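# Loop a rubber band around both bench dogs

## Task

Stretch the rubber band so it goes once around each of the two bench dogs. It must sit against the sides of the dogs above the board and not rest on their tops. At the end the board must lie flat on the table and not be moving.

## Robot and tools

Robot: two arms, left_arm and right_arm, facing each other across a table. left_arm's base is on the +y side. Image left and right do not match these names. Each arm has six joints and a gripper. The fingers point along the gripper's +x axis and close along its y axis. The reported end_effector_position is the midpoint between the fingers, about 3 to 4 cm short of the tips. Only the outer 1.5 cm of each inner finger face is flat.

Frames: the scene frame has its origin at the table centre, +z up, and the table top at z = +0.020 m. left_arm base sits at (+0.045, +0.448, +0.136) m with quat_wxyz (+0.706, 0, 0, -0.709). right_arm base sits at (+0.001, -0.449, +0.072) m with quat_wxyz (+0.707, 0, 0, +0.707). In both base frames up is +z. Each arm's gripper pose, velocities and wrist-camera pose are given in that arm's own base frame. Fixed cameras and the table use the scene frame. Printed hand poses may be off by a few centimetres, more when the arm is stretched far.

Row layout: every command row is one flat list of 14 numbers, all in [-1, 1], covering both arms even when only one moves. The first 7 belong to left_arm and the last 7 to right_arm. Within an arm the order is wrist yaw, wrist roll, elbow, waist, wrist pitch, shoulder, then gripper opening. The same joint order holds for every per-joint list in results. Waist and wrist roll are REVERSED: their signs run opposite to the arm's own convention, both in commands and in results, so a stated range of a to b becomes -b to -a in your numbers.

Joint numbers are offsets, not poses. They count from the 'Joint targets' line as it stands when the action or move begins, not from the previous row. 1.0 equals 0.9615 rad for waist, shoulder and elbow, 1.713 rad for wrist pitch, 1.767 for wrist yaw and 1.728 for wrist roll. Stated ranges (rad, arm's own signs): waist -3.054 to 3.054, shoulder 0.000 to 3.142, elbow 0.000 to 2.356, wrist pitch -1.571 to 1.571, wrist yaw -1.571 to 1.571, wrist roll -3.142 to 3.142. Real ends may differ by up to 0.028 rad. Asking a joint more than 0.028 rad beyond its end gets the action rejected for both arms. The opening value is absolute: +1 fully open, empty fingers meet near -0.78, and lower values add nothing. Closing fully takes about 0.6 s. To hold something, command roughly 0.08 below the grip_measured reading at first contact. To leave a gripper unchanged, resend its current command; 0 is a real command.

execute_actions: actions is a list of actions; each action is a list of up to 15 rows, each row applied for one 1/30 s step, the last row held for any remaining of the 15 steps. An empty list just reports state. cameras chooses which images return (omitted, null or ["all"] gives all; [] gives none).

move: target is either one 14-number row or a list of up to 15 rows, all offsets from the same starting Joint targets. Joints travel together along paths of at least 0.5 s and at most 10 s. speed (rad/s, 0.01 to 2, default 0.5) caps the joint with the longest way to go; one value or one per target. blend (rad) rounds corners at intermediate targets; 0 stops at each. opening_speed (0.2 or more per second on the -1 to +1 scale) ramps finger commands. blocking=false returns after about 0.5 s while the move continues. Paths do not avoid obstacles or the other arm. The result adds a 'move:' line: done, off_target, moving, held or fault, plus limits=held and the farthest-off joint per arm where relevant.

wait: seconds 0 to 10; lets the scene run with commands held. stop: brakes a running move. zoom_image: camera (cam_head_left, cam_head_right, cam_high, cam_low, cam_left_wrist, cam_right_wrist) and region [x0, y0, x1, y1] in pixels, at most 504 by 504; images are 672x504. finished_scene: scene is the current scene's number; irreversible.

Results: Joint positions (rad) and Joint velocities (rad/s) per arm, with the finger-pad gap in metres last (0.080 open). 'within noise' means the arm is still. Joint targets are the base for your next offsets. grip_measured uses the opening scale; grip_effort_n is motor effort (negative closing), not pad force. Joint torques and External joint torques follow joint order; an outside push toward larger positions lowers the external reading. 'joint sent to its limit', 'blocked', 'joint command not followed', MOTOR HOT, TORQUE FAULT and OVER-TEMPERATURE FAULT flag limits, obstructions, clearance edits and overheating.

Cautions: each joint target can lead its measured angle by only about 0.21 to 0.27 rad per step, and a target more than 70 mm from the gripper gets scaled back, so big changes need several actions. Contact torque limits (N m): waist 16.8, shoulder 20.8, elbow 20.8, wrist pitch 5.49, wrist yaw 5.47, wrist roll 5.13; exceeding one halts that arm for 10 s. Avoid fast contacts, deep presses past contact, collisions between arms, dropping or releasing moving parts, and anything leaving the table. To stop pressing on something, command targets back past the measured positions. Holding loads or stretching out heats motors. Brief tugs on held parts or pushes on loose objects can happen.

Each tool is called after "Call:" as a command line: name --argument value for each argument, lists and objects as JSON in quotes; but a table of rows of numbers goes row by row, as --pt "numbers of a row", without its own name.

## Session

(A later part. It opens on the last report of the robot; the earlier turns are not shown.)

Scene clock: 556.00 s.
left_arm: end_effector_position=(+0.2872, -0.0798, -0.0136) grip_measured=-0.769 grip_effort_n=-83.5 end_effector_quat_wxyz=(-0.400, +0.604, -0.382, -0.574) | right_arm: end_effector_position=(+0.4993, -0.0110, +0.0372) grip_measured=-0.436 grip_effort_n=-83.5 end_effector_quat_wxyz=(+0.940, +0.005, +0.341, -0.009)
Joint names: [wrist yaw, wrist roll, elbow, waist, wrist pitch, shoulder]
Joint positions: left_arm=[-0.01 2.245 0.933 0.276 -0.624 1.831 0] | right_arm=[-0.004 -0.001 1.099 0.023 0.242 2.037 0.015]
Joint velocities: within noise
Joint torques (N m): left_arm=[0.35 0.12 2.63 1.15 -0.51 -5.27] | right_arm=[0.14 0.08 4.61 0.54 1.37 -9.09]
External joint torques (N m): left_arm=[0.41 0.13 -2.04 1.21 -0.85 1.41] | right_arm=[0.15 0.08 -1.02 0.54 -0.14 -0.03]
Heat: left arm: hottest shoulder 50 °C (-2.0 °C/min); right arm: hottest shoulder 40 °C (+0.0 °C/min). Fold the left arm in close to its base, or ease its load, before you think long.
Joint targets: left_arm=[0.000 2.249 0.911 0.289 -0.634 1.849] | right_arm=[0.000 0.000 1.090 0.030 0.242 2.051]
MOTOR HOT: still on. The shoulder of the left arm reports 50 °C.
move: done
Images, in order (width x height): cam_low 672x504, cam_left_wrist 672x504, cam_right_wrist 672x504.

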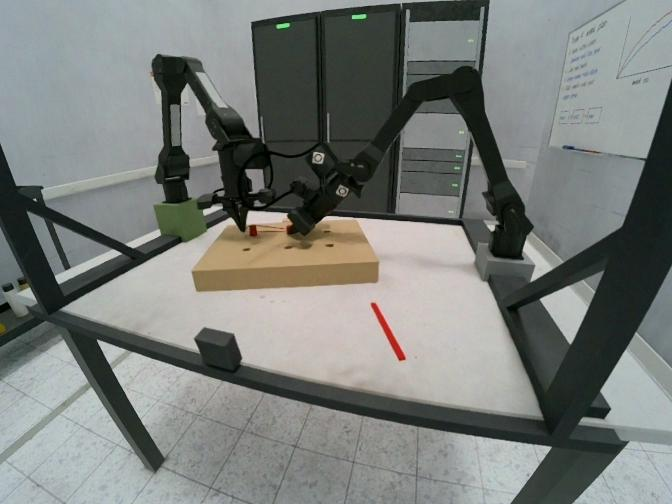

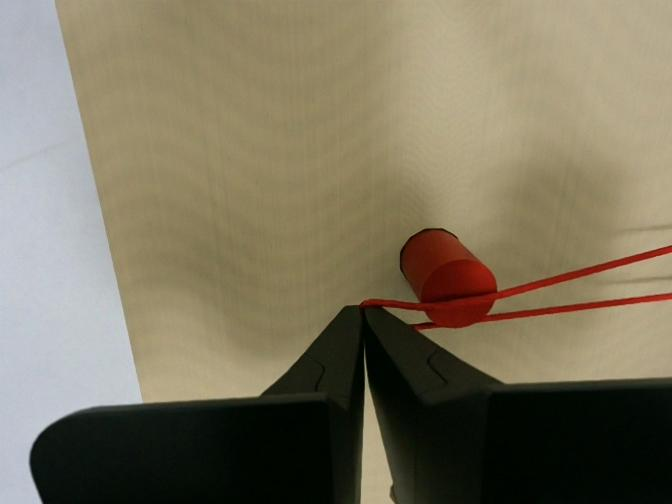

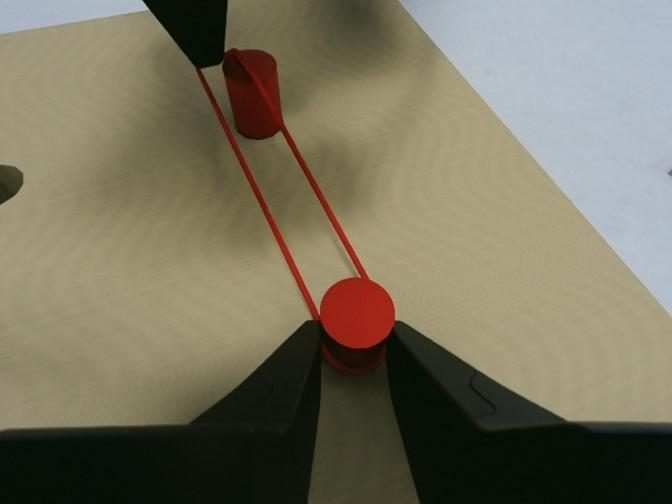

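Call:
move --target '[0,-0.039,-0.0647,-0.0703,0.0099,-0.0484,-1,0,0,0,0,0,0,-0.47]' --cameras '["cam_right_wrist","cam_left_wrist","cam_low"]' --speed 0.15

Call:
zoom_image --camera "cam_low" --region '[220, 180, 320, 255]'

Scene clock: 569.40 s.
left_arm: end_effector_position=(+0.2783, -0.0611, -0.0176) grip_measured=-0.769 grip_effort_n=-83.5 end_effector_quat_wxyz=(-0.402, +0.600, -0.384, -0.574) | right_arm: end_effector_position=(+0.4995, -0.0110, +0.0373) grip_measured=-0.436 grip_effort_n=-83.5 end_effector_quat_wxyz=(+0.940, +0.005, +0.341, -0.009)
Joint names: [wrist yaw, wrist roll, elbow, waist, wrist pitch, shoulder]
Joint positions: left_arm=[-0.01 2.183 0.874 0.221 -0.6 1.802 0] | right_arm=[-0.004 -0.001 1.099 0.023 0.243 2.038 0.015]
Joint velocities: within noise
Joint torques (N m): left_arm=[0.36 -0.06 2.14 0.04 -1.01 -7.04] | right_arm=[0.15 0.05 4.59 0.46 1.26 -9.13]
External joint torques (N m): left_arm=[0.41 -0.06 -2.47 0.04 -1.36 -0.69] | right_arm=[0.16 0.06 -1.12 0.46 -0.27 -0.01]
Heat: left arm: hottest shoulder 46 °C (-6.0 °C/min); right arm: hottest shoulder 40 °C (+0.0 °C/min).
Joint targets: left_arm=[0.000 2.182 0.849 0.222 -0.617 1.802] | right_arm=[0.000 0.000 1.090 0.030 0.242 2.051]
MOTOR HOT: cleared for the motors of the left arm.
move: done
Images, in order (width x height): cam_low 672x504, cam_left_wrist 672x504, cam_right_wrist 672x504.

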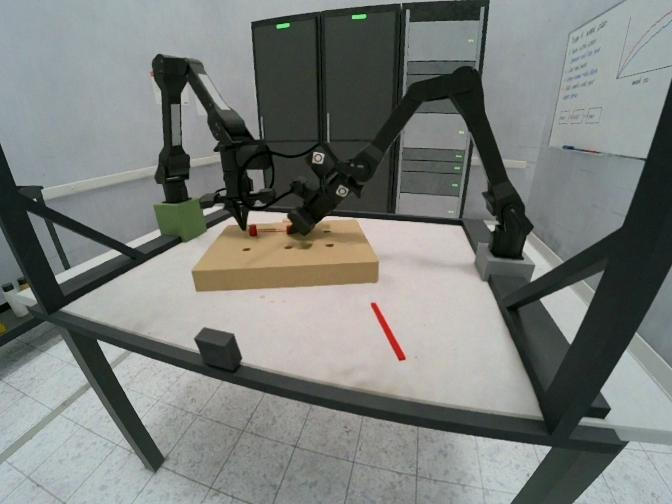

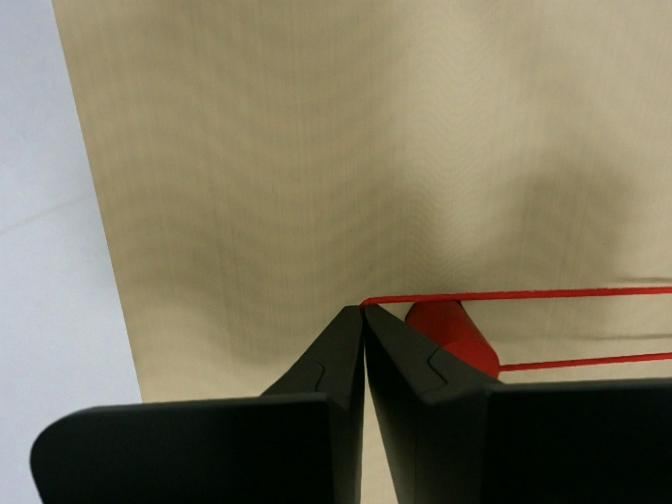

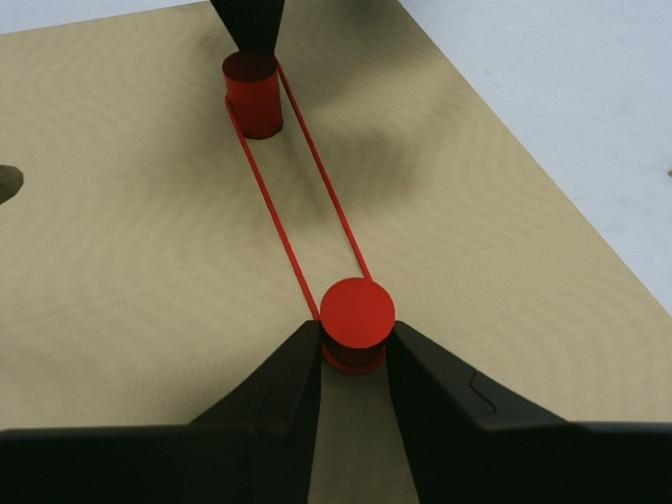

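Scaled by 5.040 from the camera's 672x504 image, which has a finer 960x720 frame.

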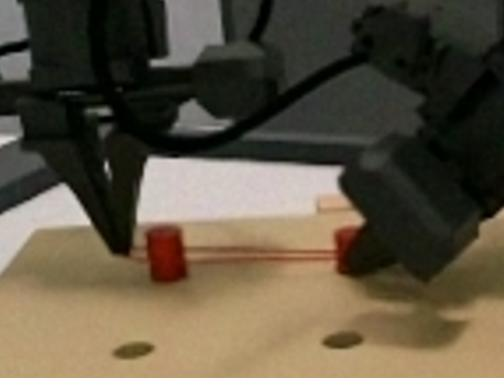

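Call:
move --target '[0,0.019,0.0592,0.0341,-0.0043,0.0523,-1,0,0,0,0,0,0,-0.47]' --cameras '["cam_right_wrist","cam_left_wrist","cam_low"]' --speed 0.15

Call:
zoom_image --camera "cam_low" --region '[220, 180, 320, 255]'

Scene clock: 578.27 s.
left_arm: end_effector_position=(+0.2839, -0.0692, -0.0198) grip_measured=-0.769 grip_effort_n=-83.5 end_effector_quat_wxyz=(-0.399, +0.599, -0.384, -0.578) | right_arm: end_effector_position=(+0.4995, -0.0110, +0.0373) grip_measured=-0.436 grip_effort_n=-83.5 end_effector_quat_wxyz=(+0.940, +0.005, +0.341, -0.009)
Joint names: [wrist yaw, wrist roll, elbow, waist, wrist pitch, shoulder]
Joint positions: left_arm=[-0.01 2.211 0.911 0.244 -0.609 1.838 0] | right_arm=[-0.004 -0.001 1.099 0.023 0.243 2.038 0.015]
Joint velocities: within noise
Joint torques (N m): left_arm=[0.36 0.13 4.54 0.88 -0.82 -5.54] | right_arm=[0.14 0.05 4.69 0.5 1.25 -9.1]
External joint torques (N m): left_arm=[0.4 0.13 0.03 0.87 -1.13 1.02] | right_arm=[0.14 0.06 -0.9 0.46 -0.24 -0.1]
Heat: left arm: hottest shoulder 45 °C (-7.1 °C/min); right arm: hottest shoulder 41 °C (+1.0 °C/min).
Joint targets: left_arm=[0.000 2.214 0.905 0.254 -0.624 1.852] | right_arm=[0.000 0.000 1.090 0.030 0.242 2.051]
move: done
Images, in order (width x height): cam_low 672x504, cam_left_wrist 672x504, cam_right_wrist 672x504.

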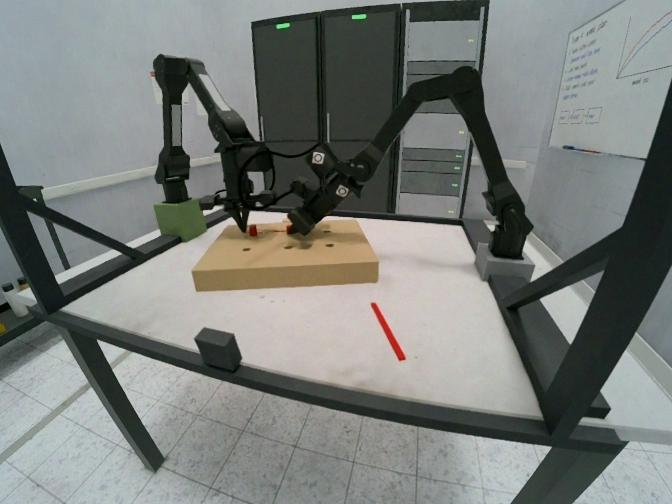

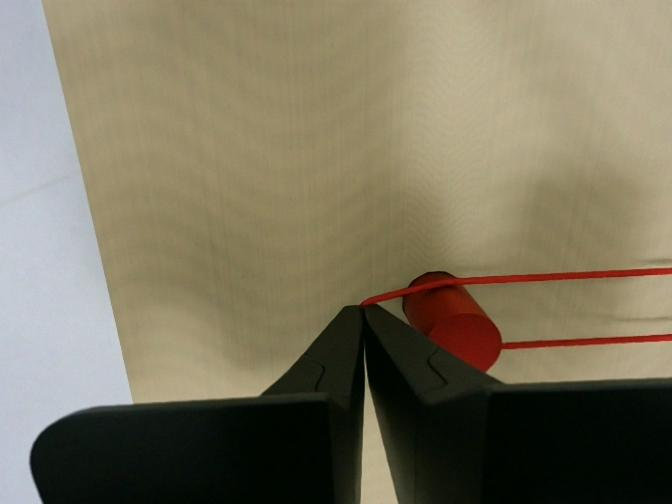

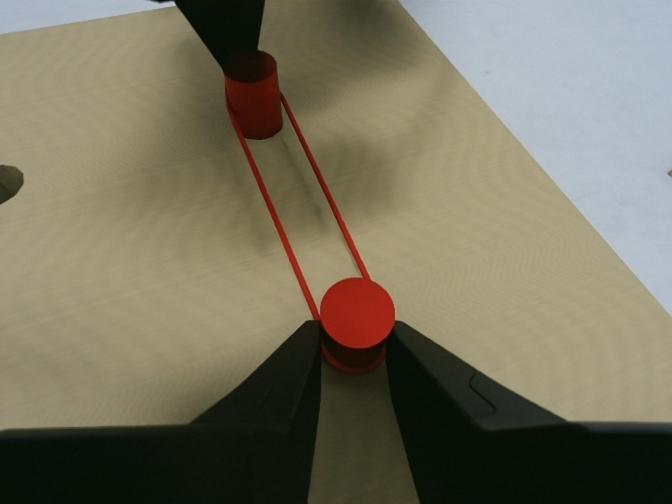

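Scaled by 5.040 from the camera's 672x504 image, which has a finer 960x720 frame.

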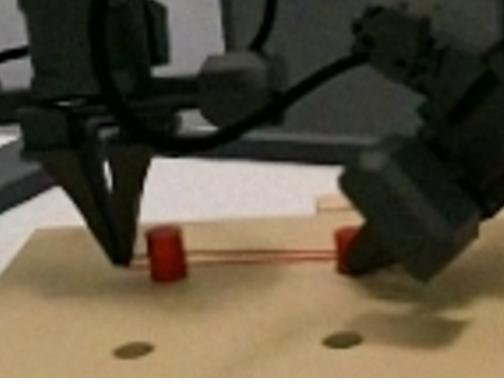

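Call:
move --target '[0,0,0,0,0,0,-0.55,0,0,0,0,0,0,-0.47]' --cameras '["cam_left_wrist","cam_low"]' --opening_speed 0.3

Call:
zoom_image --camera "cam_low" --region '[220, 180, 320, 255]'

Scene clock: 589.67 s.
left_arm: end_effector_position=(+0.2788, -0.0709, -0.0215) grip_measured=-0.555 grip_effort_n=19.3 end_effector_quat_wxyz=(-0.397, +0.591, -0.391, -0.584) | right_arm: end_effector_position=(+0.4995, -0.0110, +0.0373) grip_measured=-0.436 grip_effort_n=-83.5 end_effector_quat_wxyz=(+0.940, +0.005, +0.341, -0.009)
Joint names: [wrist yaw, wrist roll, elbow, waist, wrist pitch, shoulder]
Joint positions: left_arm=[-0.006 2.211 0.91 0.252 -0.625 1.843 0.01] | right_arm=[-0.004 -0.001 1.099 0.023 0.243 2.038 0.015]
Joint velocities: within noise
Joint torques (N m): left_arm=[0.17 0.12 4.46 0.15 0.18 -6.13] | right_arm=[0.13 0.06 4.68 0.57 1.26 -9.08]
External joint torques (N m): left_arm=[0.22 0.12 -0.04 0.13 -0.12 0.42] | right_arm=[0.13 0.06 -0.95 0.52 -0.25 -0.04]
Heat: left arm: hottest shoulder 44 °C (-8.0 °C/min); right arm: hottest shoulder 41 °C (+1.0 °C/min).
Joint targets: left_arm=[0.000 2.215 0.905 0.254 -0.624 1.852] | right_arm=[0.000 0.000 1.090 0.030 0.242 2.051]
move: done
Images, in order (width x height): cam_low 672x504, cam_left_wrist 672x504.

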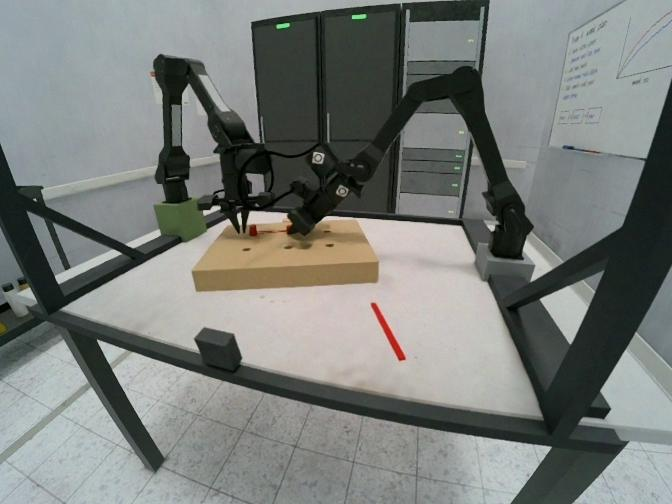

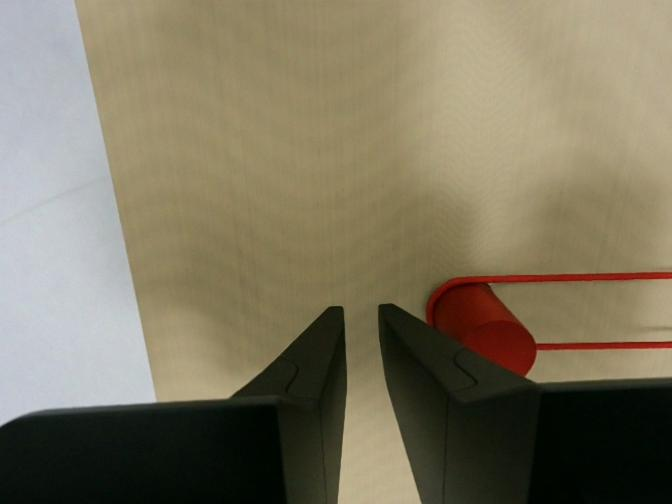

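Scaled by 5.040 from the camera's 672x504 image, which has a finer 960x720 frame.

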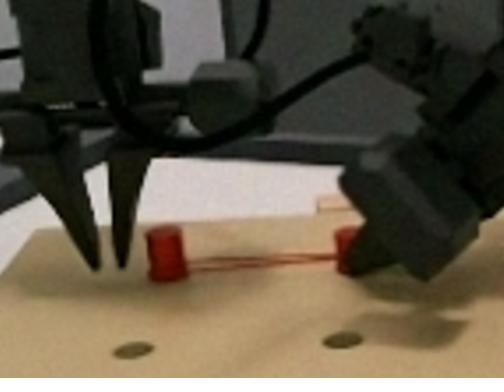

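Call:
move --pt "0 0 0.0241 0 -0.0911 -0.1384 -0.55 0 0 0 0 0 0 -0.47" --pt "0 0 0.0241 0 -0.0911 -0.4384 -0.55 0 0 0 0 0 0 -0.47" --cameras '["cam_right_wrist","cam_low"]' --speed 0.3

Call:
zoom_image --camera "cam_low" --region '[220, 180, 320, 255]'

Call:
move --target '[0,0,0,0,0,0,-0.5,0,0,0,0,0,0,-0.1]' --cameras '["cam_right_wrist","cam_low"]' --opening_speed 0.3

Scene clock: 609.23 s.
left_arm: end_effector_position=(+0.2781, -0.0707, +0.0856) grip_measured=-0.554 grip_effort_n=19.3 end_effector_quat_wxyz=(-0.424, +0.672, -0.356, -0.492) | right_arm: end_effector_position=(+0.4995, -0.0110, +0.0373) grip_measured=-0.436 grip_effort_n=-83.5 end_effector_quat_wxyz=(+0.940, +0.005, +0.341, -0.009)
Joint names: [wrist yaw, wrist roll, elbow, waist, wrist pitch, shoulder]
Joint positions: left_arm=[-0.006 2.211 0.92 0.252 -0.778 1.44 0.01] | right_arm=[-0.004 -0.001 1.099 0.023 0.243 2.038 0.015]
Joint velocities: within noise
Joint torques (N m): left_arm=[0.19 0.11 7.64 0.2 0.36 -6.57] | right_arm=[0.13 0.04 4.67 0.55 1.27 -9.13]
External joint torques (N m): left_arm=[0.23 0.12 1.72 0.22 -0.33 -1.63] | right_arm=[0.13 0.04 -1.07 0.51 -0.28 0.02]
Heat: left arm: hottest shoulder 43 °C (-7.1 °C/min); right arm: hottest shoulder 42 °C (+2.0 °C/min).
Joint targets: left_arm=[0.000 2.215 0.929 0.254 -0.780 1.431] | right_arm=[0.000 0.000 1.090 0.030 0.242 2.051]
move: done
Images, in order (width x height): cam_low 672x504, cam_right_wrist 672x504.

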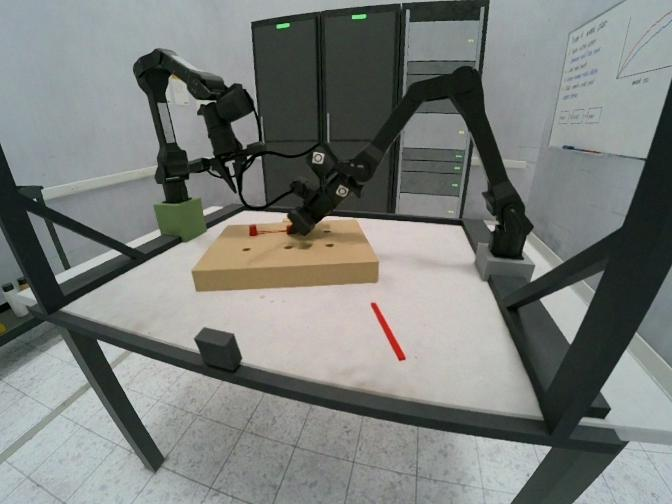

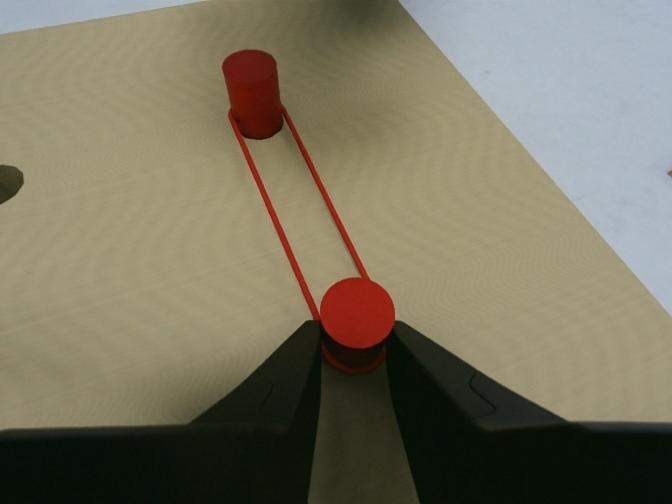

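Scaled by 5.040 from the camera's 672x504 image, which has a finer 960x720 frame.

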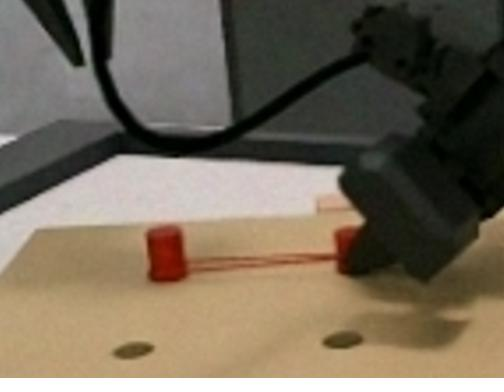

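Scene clock: 610.73 s.
left_arm: end_effector_position=(+0.2780, -0.0707, +0.0856) grip_measured=-0.504 grip_effort_n=19.3 end_effector_quat_wxyz=(-0.424, +0.672, -0.356, -0.492) | right_arm: end_effector_position=(+0.4993, -0.0131, +0.0368) grip_measured=-0.104 grip_effort_n=17.9 end_effector_quat_wxyz=(+0.940, +0.006, +0.341, -0.011)
Joint names: [wrist yaw, wrist roll, elbow, waist, wrist pitch, shoulder]
Joint positions: left_arm=[-0.006 2.211 0.92 0.252 -0.778 1.44 0.012] | right_arm=[-0.003 -0.001 1.099 0.027 0.242 2.039 0.03]
Joint velocities: within noise
Joint torques (N m): left_arm=[0.18 0.09 7.65 0.2 0.36 -6.67] | right_arm=[0.12 0.05 4.63 0.22 1.32 -9.14]
External joint torques (N m): left_arm=[0.23 0.11 1.73 0.21 -0.34 -1.75] | right_arm=[0.13 0.05 -1.07 0.24 -0.21 -0.02]
Heat: left arm: hottest shoulder 43 °C (-7.0 °C/min); right arm: hottest shoulder 42 °C (+2.0 °C/min).
Joint targets: left_arm=[0.000 2.215 0.929 0.254 -0.780 1.431] | right_arm=[0.000 0.000 1.090 0.030 0.242 2.051]
move: done
Images, in order (width x height): cam_low 672x504, cam_right_wrist 672x504.

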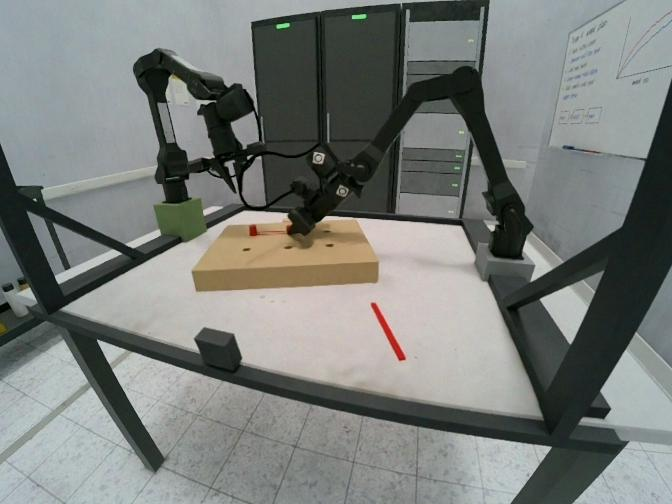

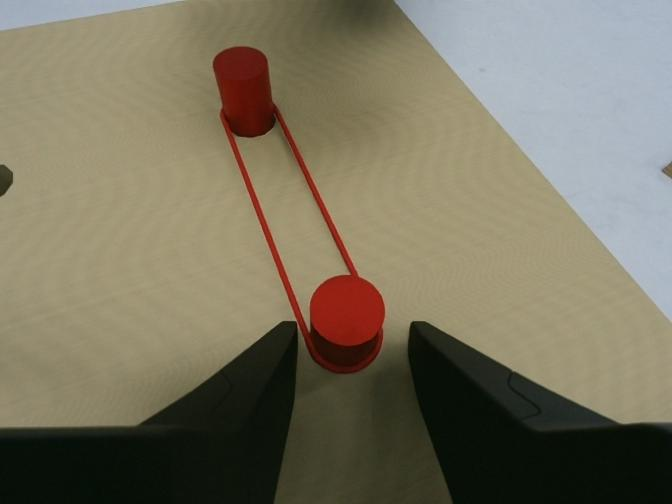

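Lift right away, slightly wider first.

Call:
move --pt "0 0 0 0 0 0 -0.5 0 0 0 0 0 0 0.05" --pt "0 0 0 0 0 0 -0.5 0 0 0.0582 0 -0.1191 -0.1518 0.05" --pt "0 0 0 0 0 0 -0.5 0 0 0.0582 0 -0.1191 -0.5 0.05" --speed 0.4 --cameras '["cam_low","cam_high","cam_right_wrist"]'

Call:
zoom_image --camera "cam_low" --region '[220, 200, 320, 260]'

Call:
zoom_image --camera "cam_high" --region '[230, 220, 350, 320]'

Scene clock: 621.07 s.
left_arm: end_effector_position=(+0.2780, -0.0707, +0.0856) grip_measured=-0.504 grip_effort_n=19.3 end_effector_quat_wxyz=(-0.424, +0.672, -0.356, -0.492) | right_arm: end_effector_position=(+0.4695, -0.0124, +0.2294) grip_measured=+0.047 grip_effort_n=17.0 end_effector_quat_wxyz=(+0.979, +0.004, +0.203, -0.012)
Joint names: [wrist yaw, wrist roll, elbow, waist, wrist pitch, shoulder]
Joint positions: left_arm=[-0.006 2.211 0.92 0.252 -0.778 1.44 0.012] | right_arm=[-0.003 -0.001 1.134 0.027 0.037 1.58 0.037]
Joint velocities: within noise
Joint torques (N m): left_arm=[0.19 0.1 7.71 0.13 0.38 -6.62] | right_arm=[0.12 0.04 8.69 0.17 1.55 -9.68]
External joint torques (N m): left_arm=[0.24 0.11 1.87 0.14 -0.3 -1.76] | right_arm=[0.12 0.04 1.63 0.19 -0.17 -2.52]
Heat: left arm: hottest shoulder 43 °C (-5.1 °C/min); right arm: hottest shoulder 43 °C (+3.0 °C/min).
Joint targets: left_arm=[0.000 2.215 0.929 0.254 -0.780 1.431] | right_arm=[0.000 0.000 1.146 0.030 0.038 1.571]
move: done
Images, in order (width x height): cam_high 672x504, cam_low 672x504, cam_right_wrist 672x504.

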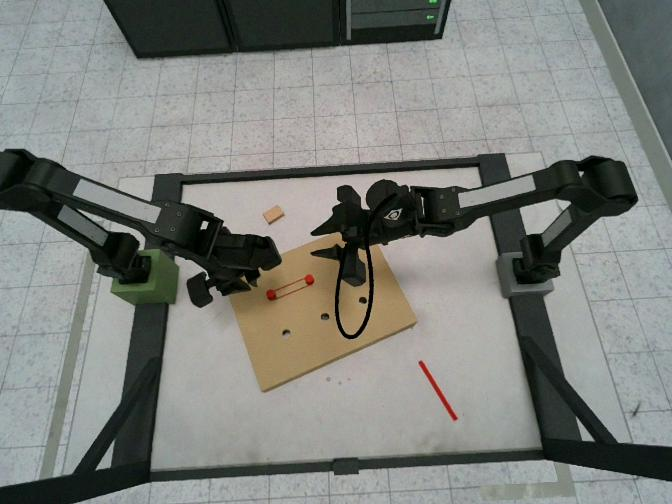

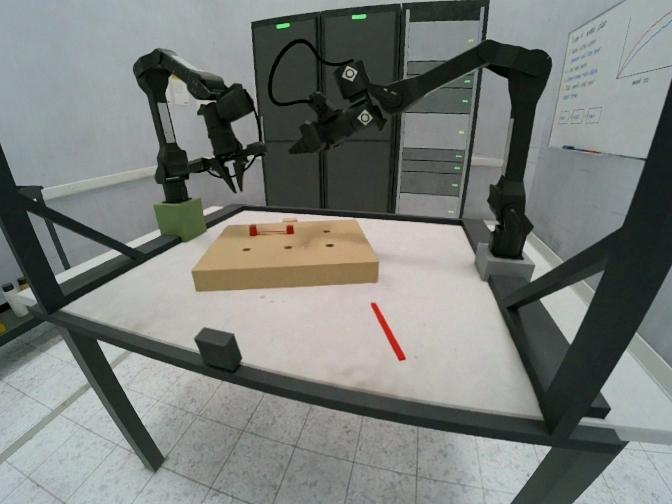

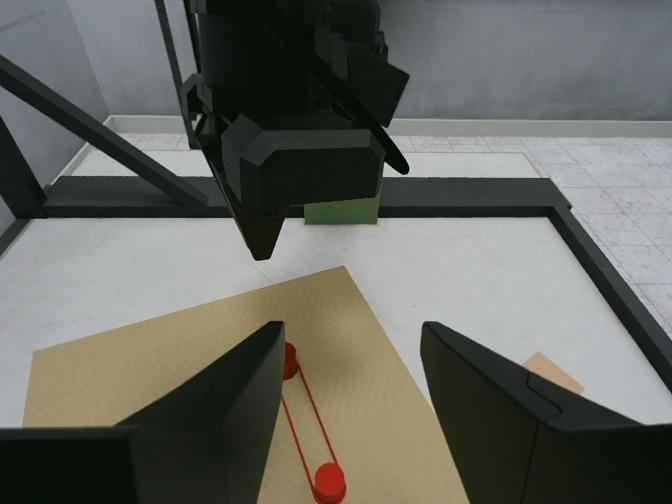

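Scaled by 5.040 from the camera's 672x504 image, which has a finer 960x720 frame.

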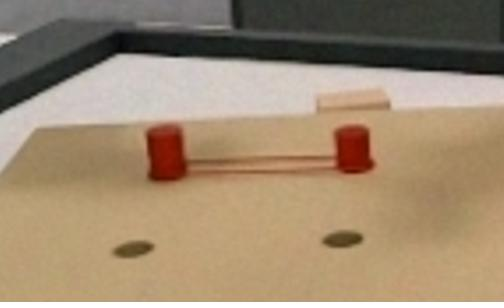

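Scaled by 4.200 from the camera's 672x504 image, which has a finer 960x720 frame.

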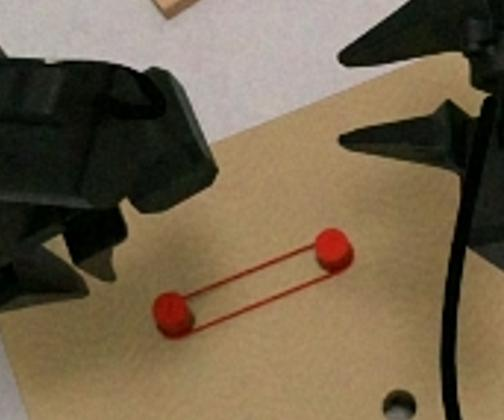

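Done.

Call:
finished_scene --scene 2

The scene is finished: the task was done.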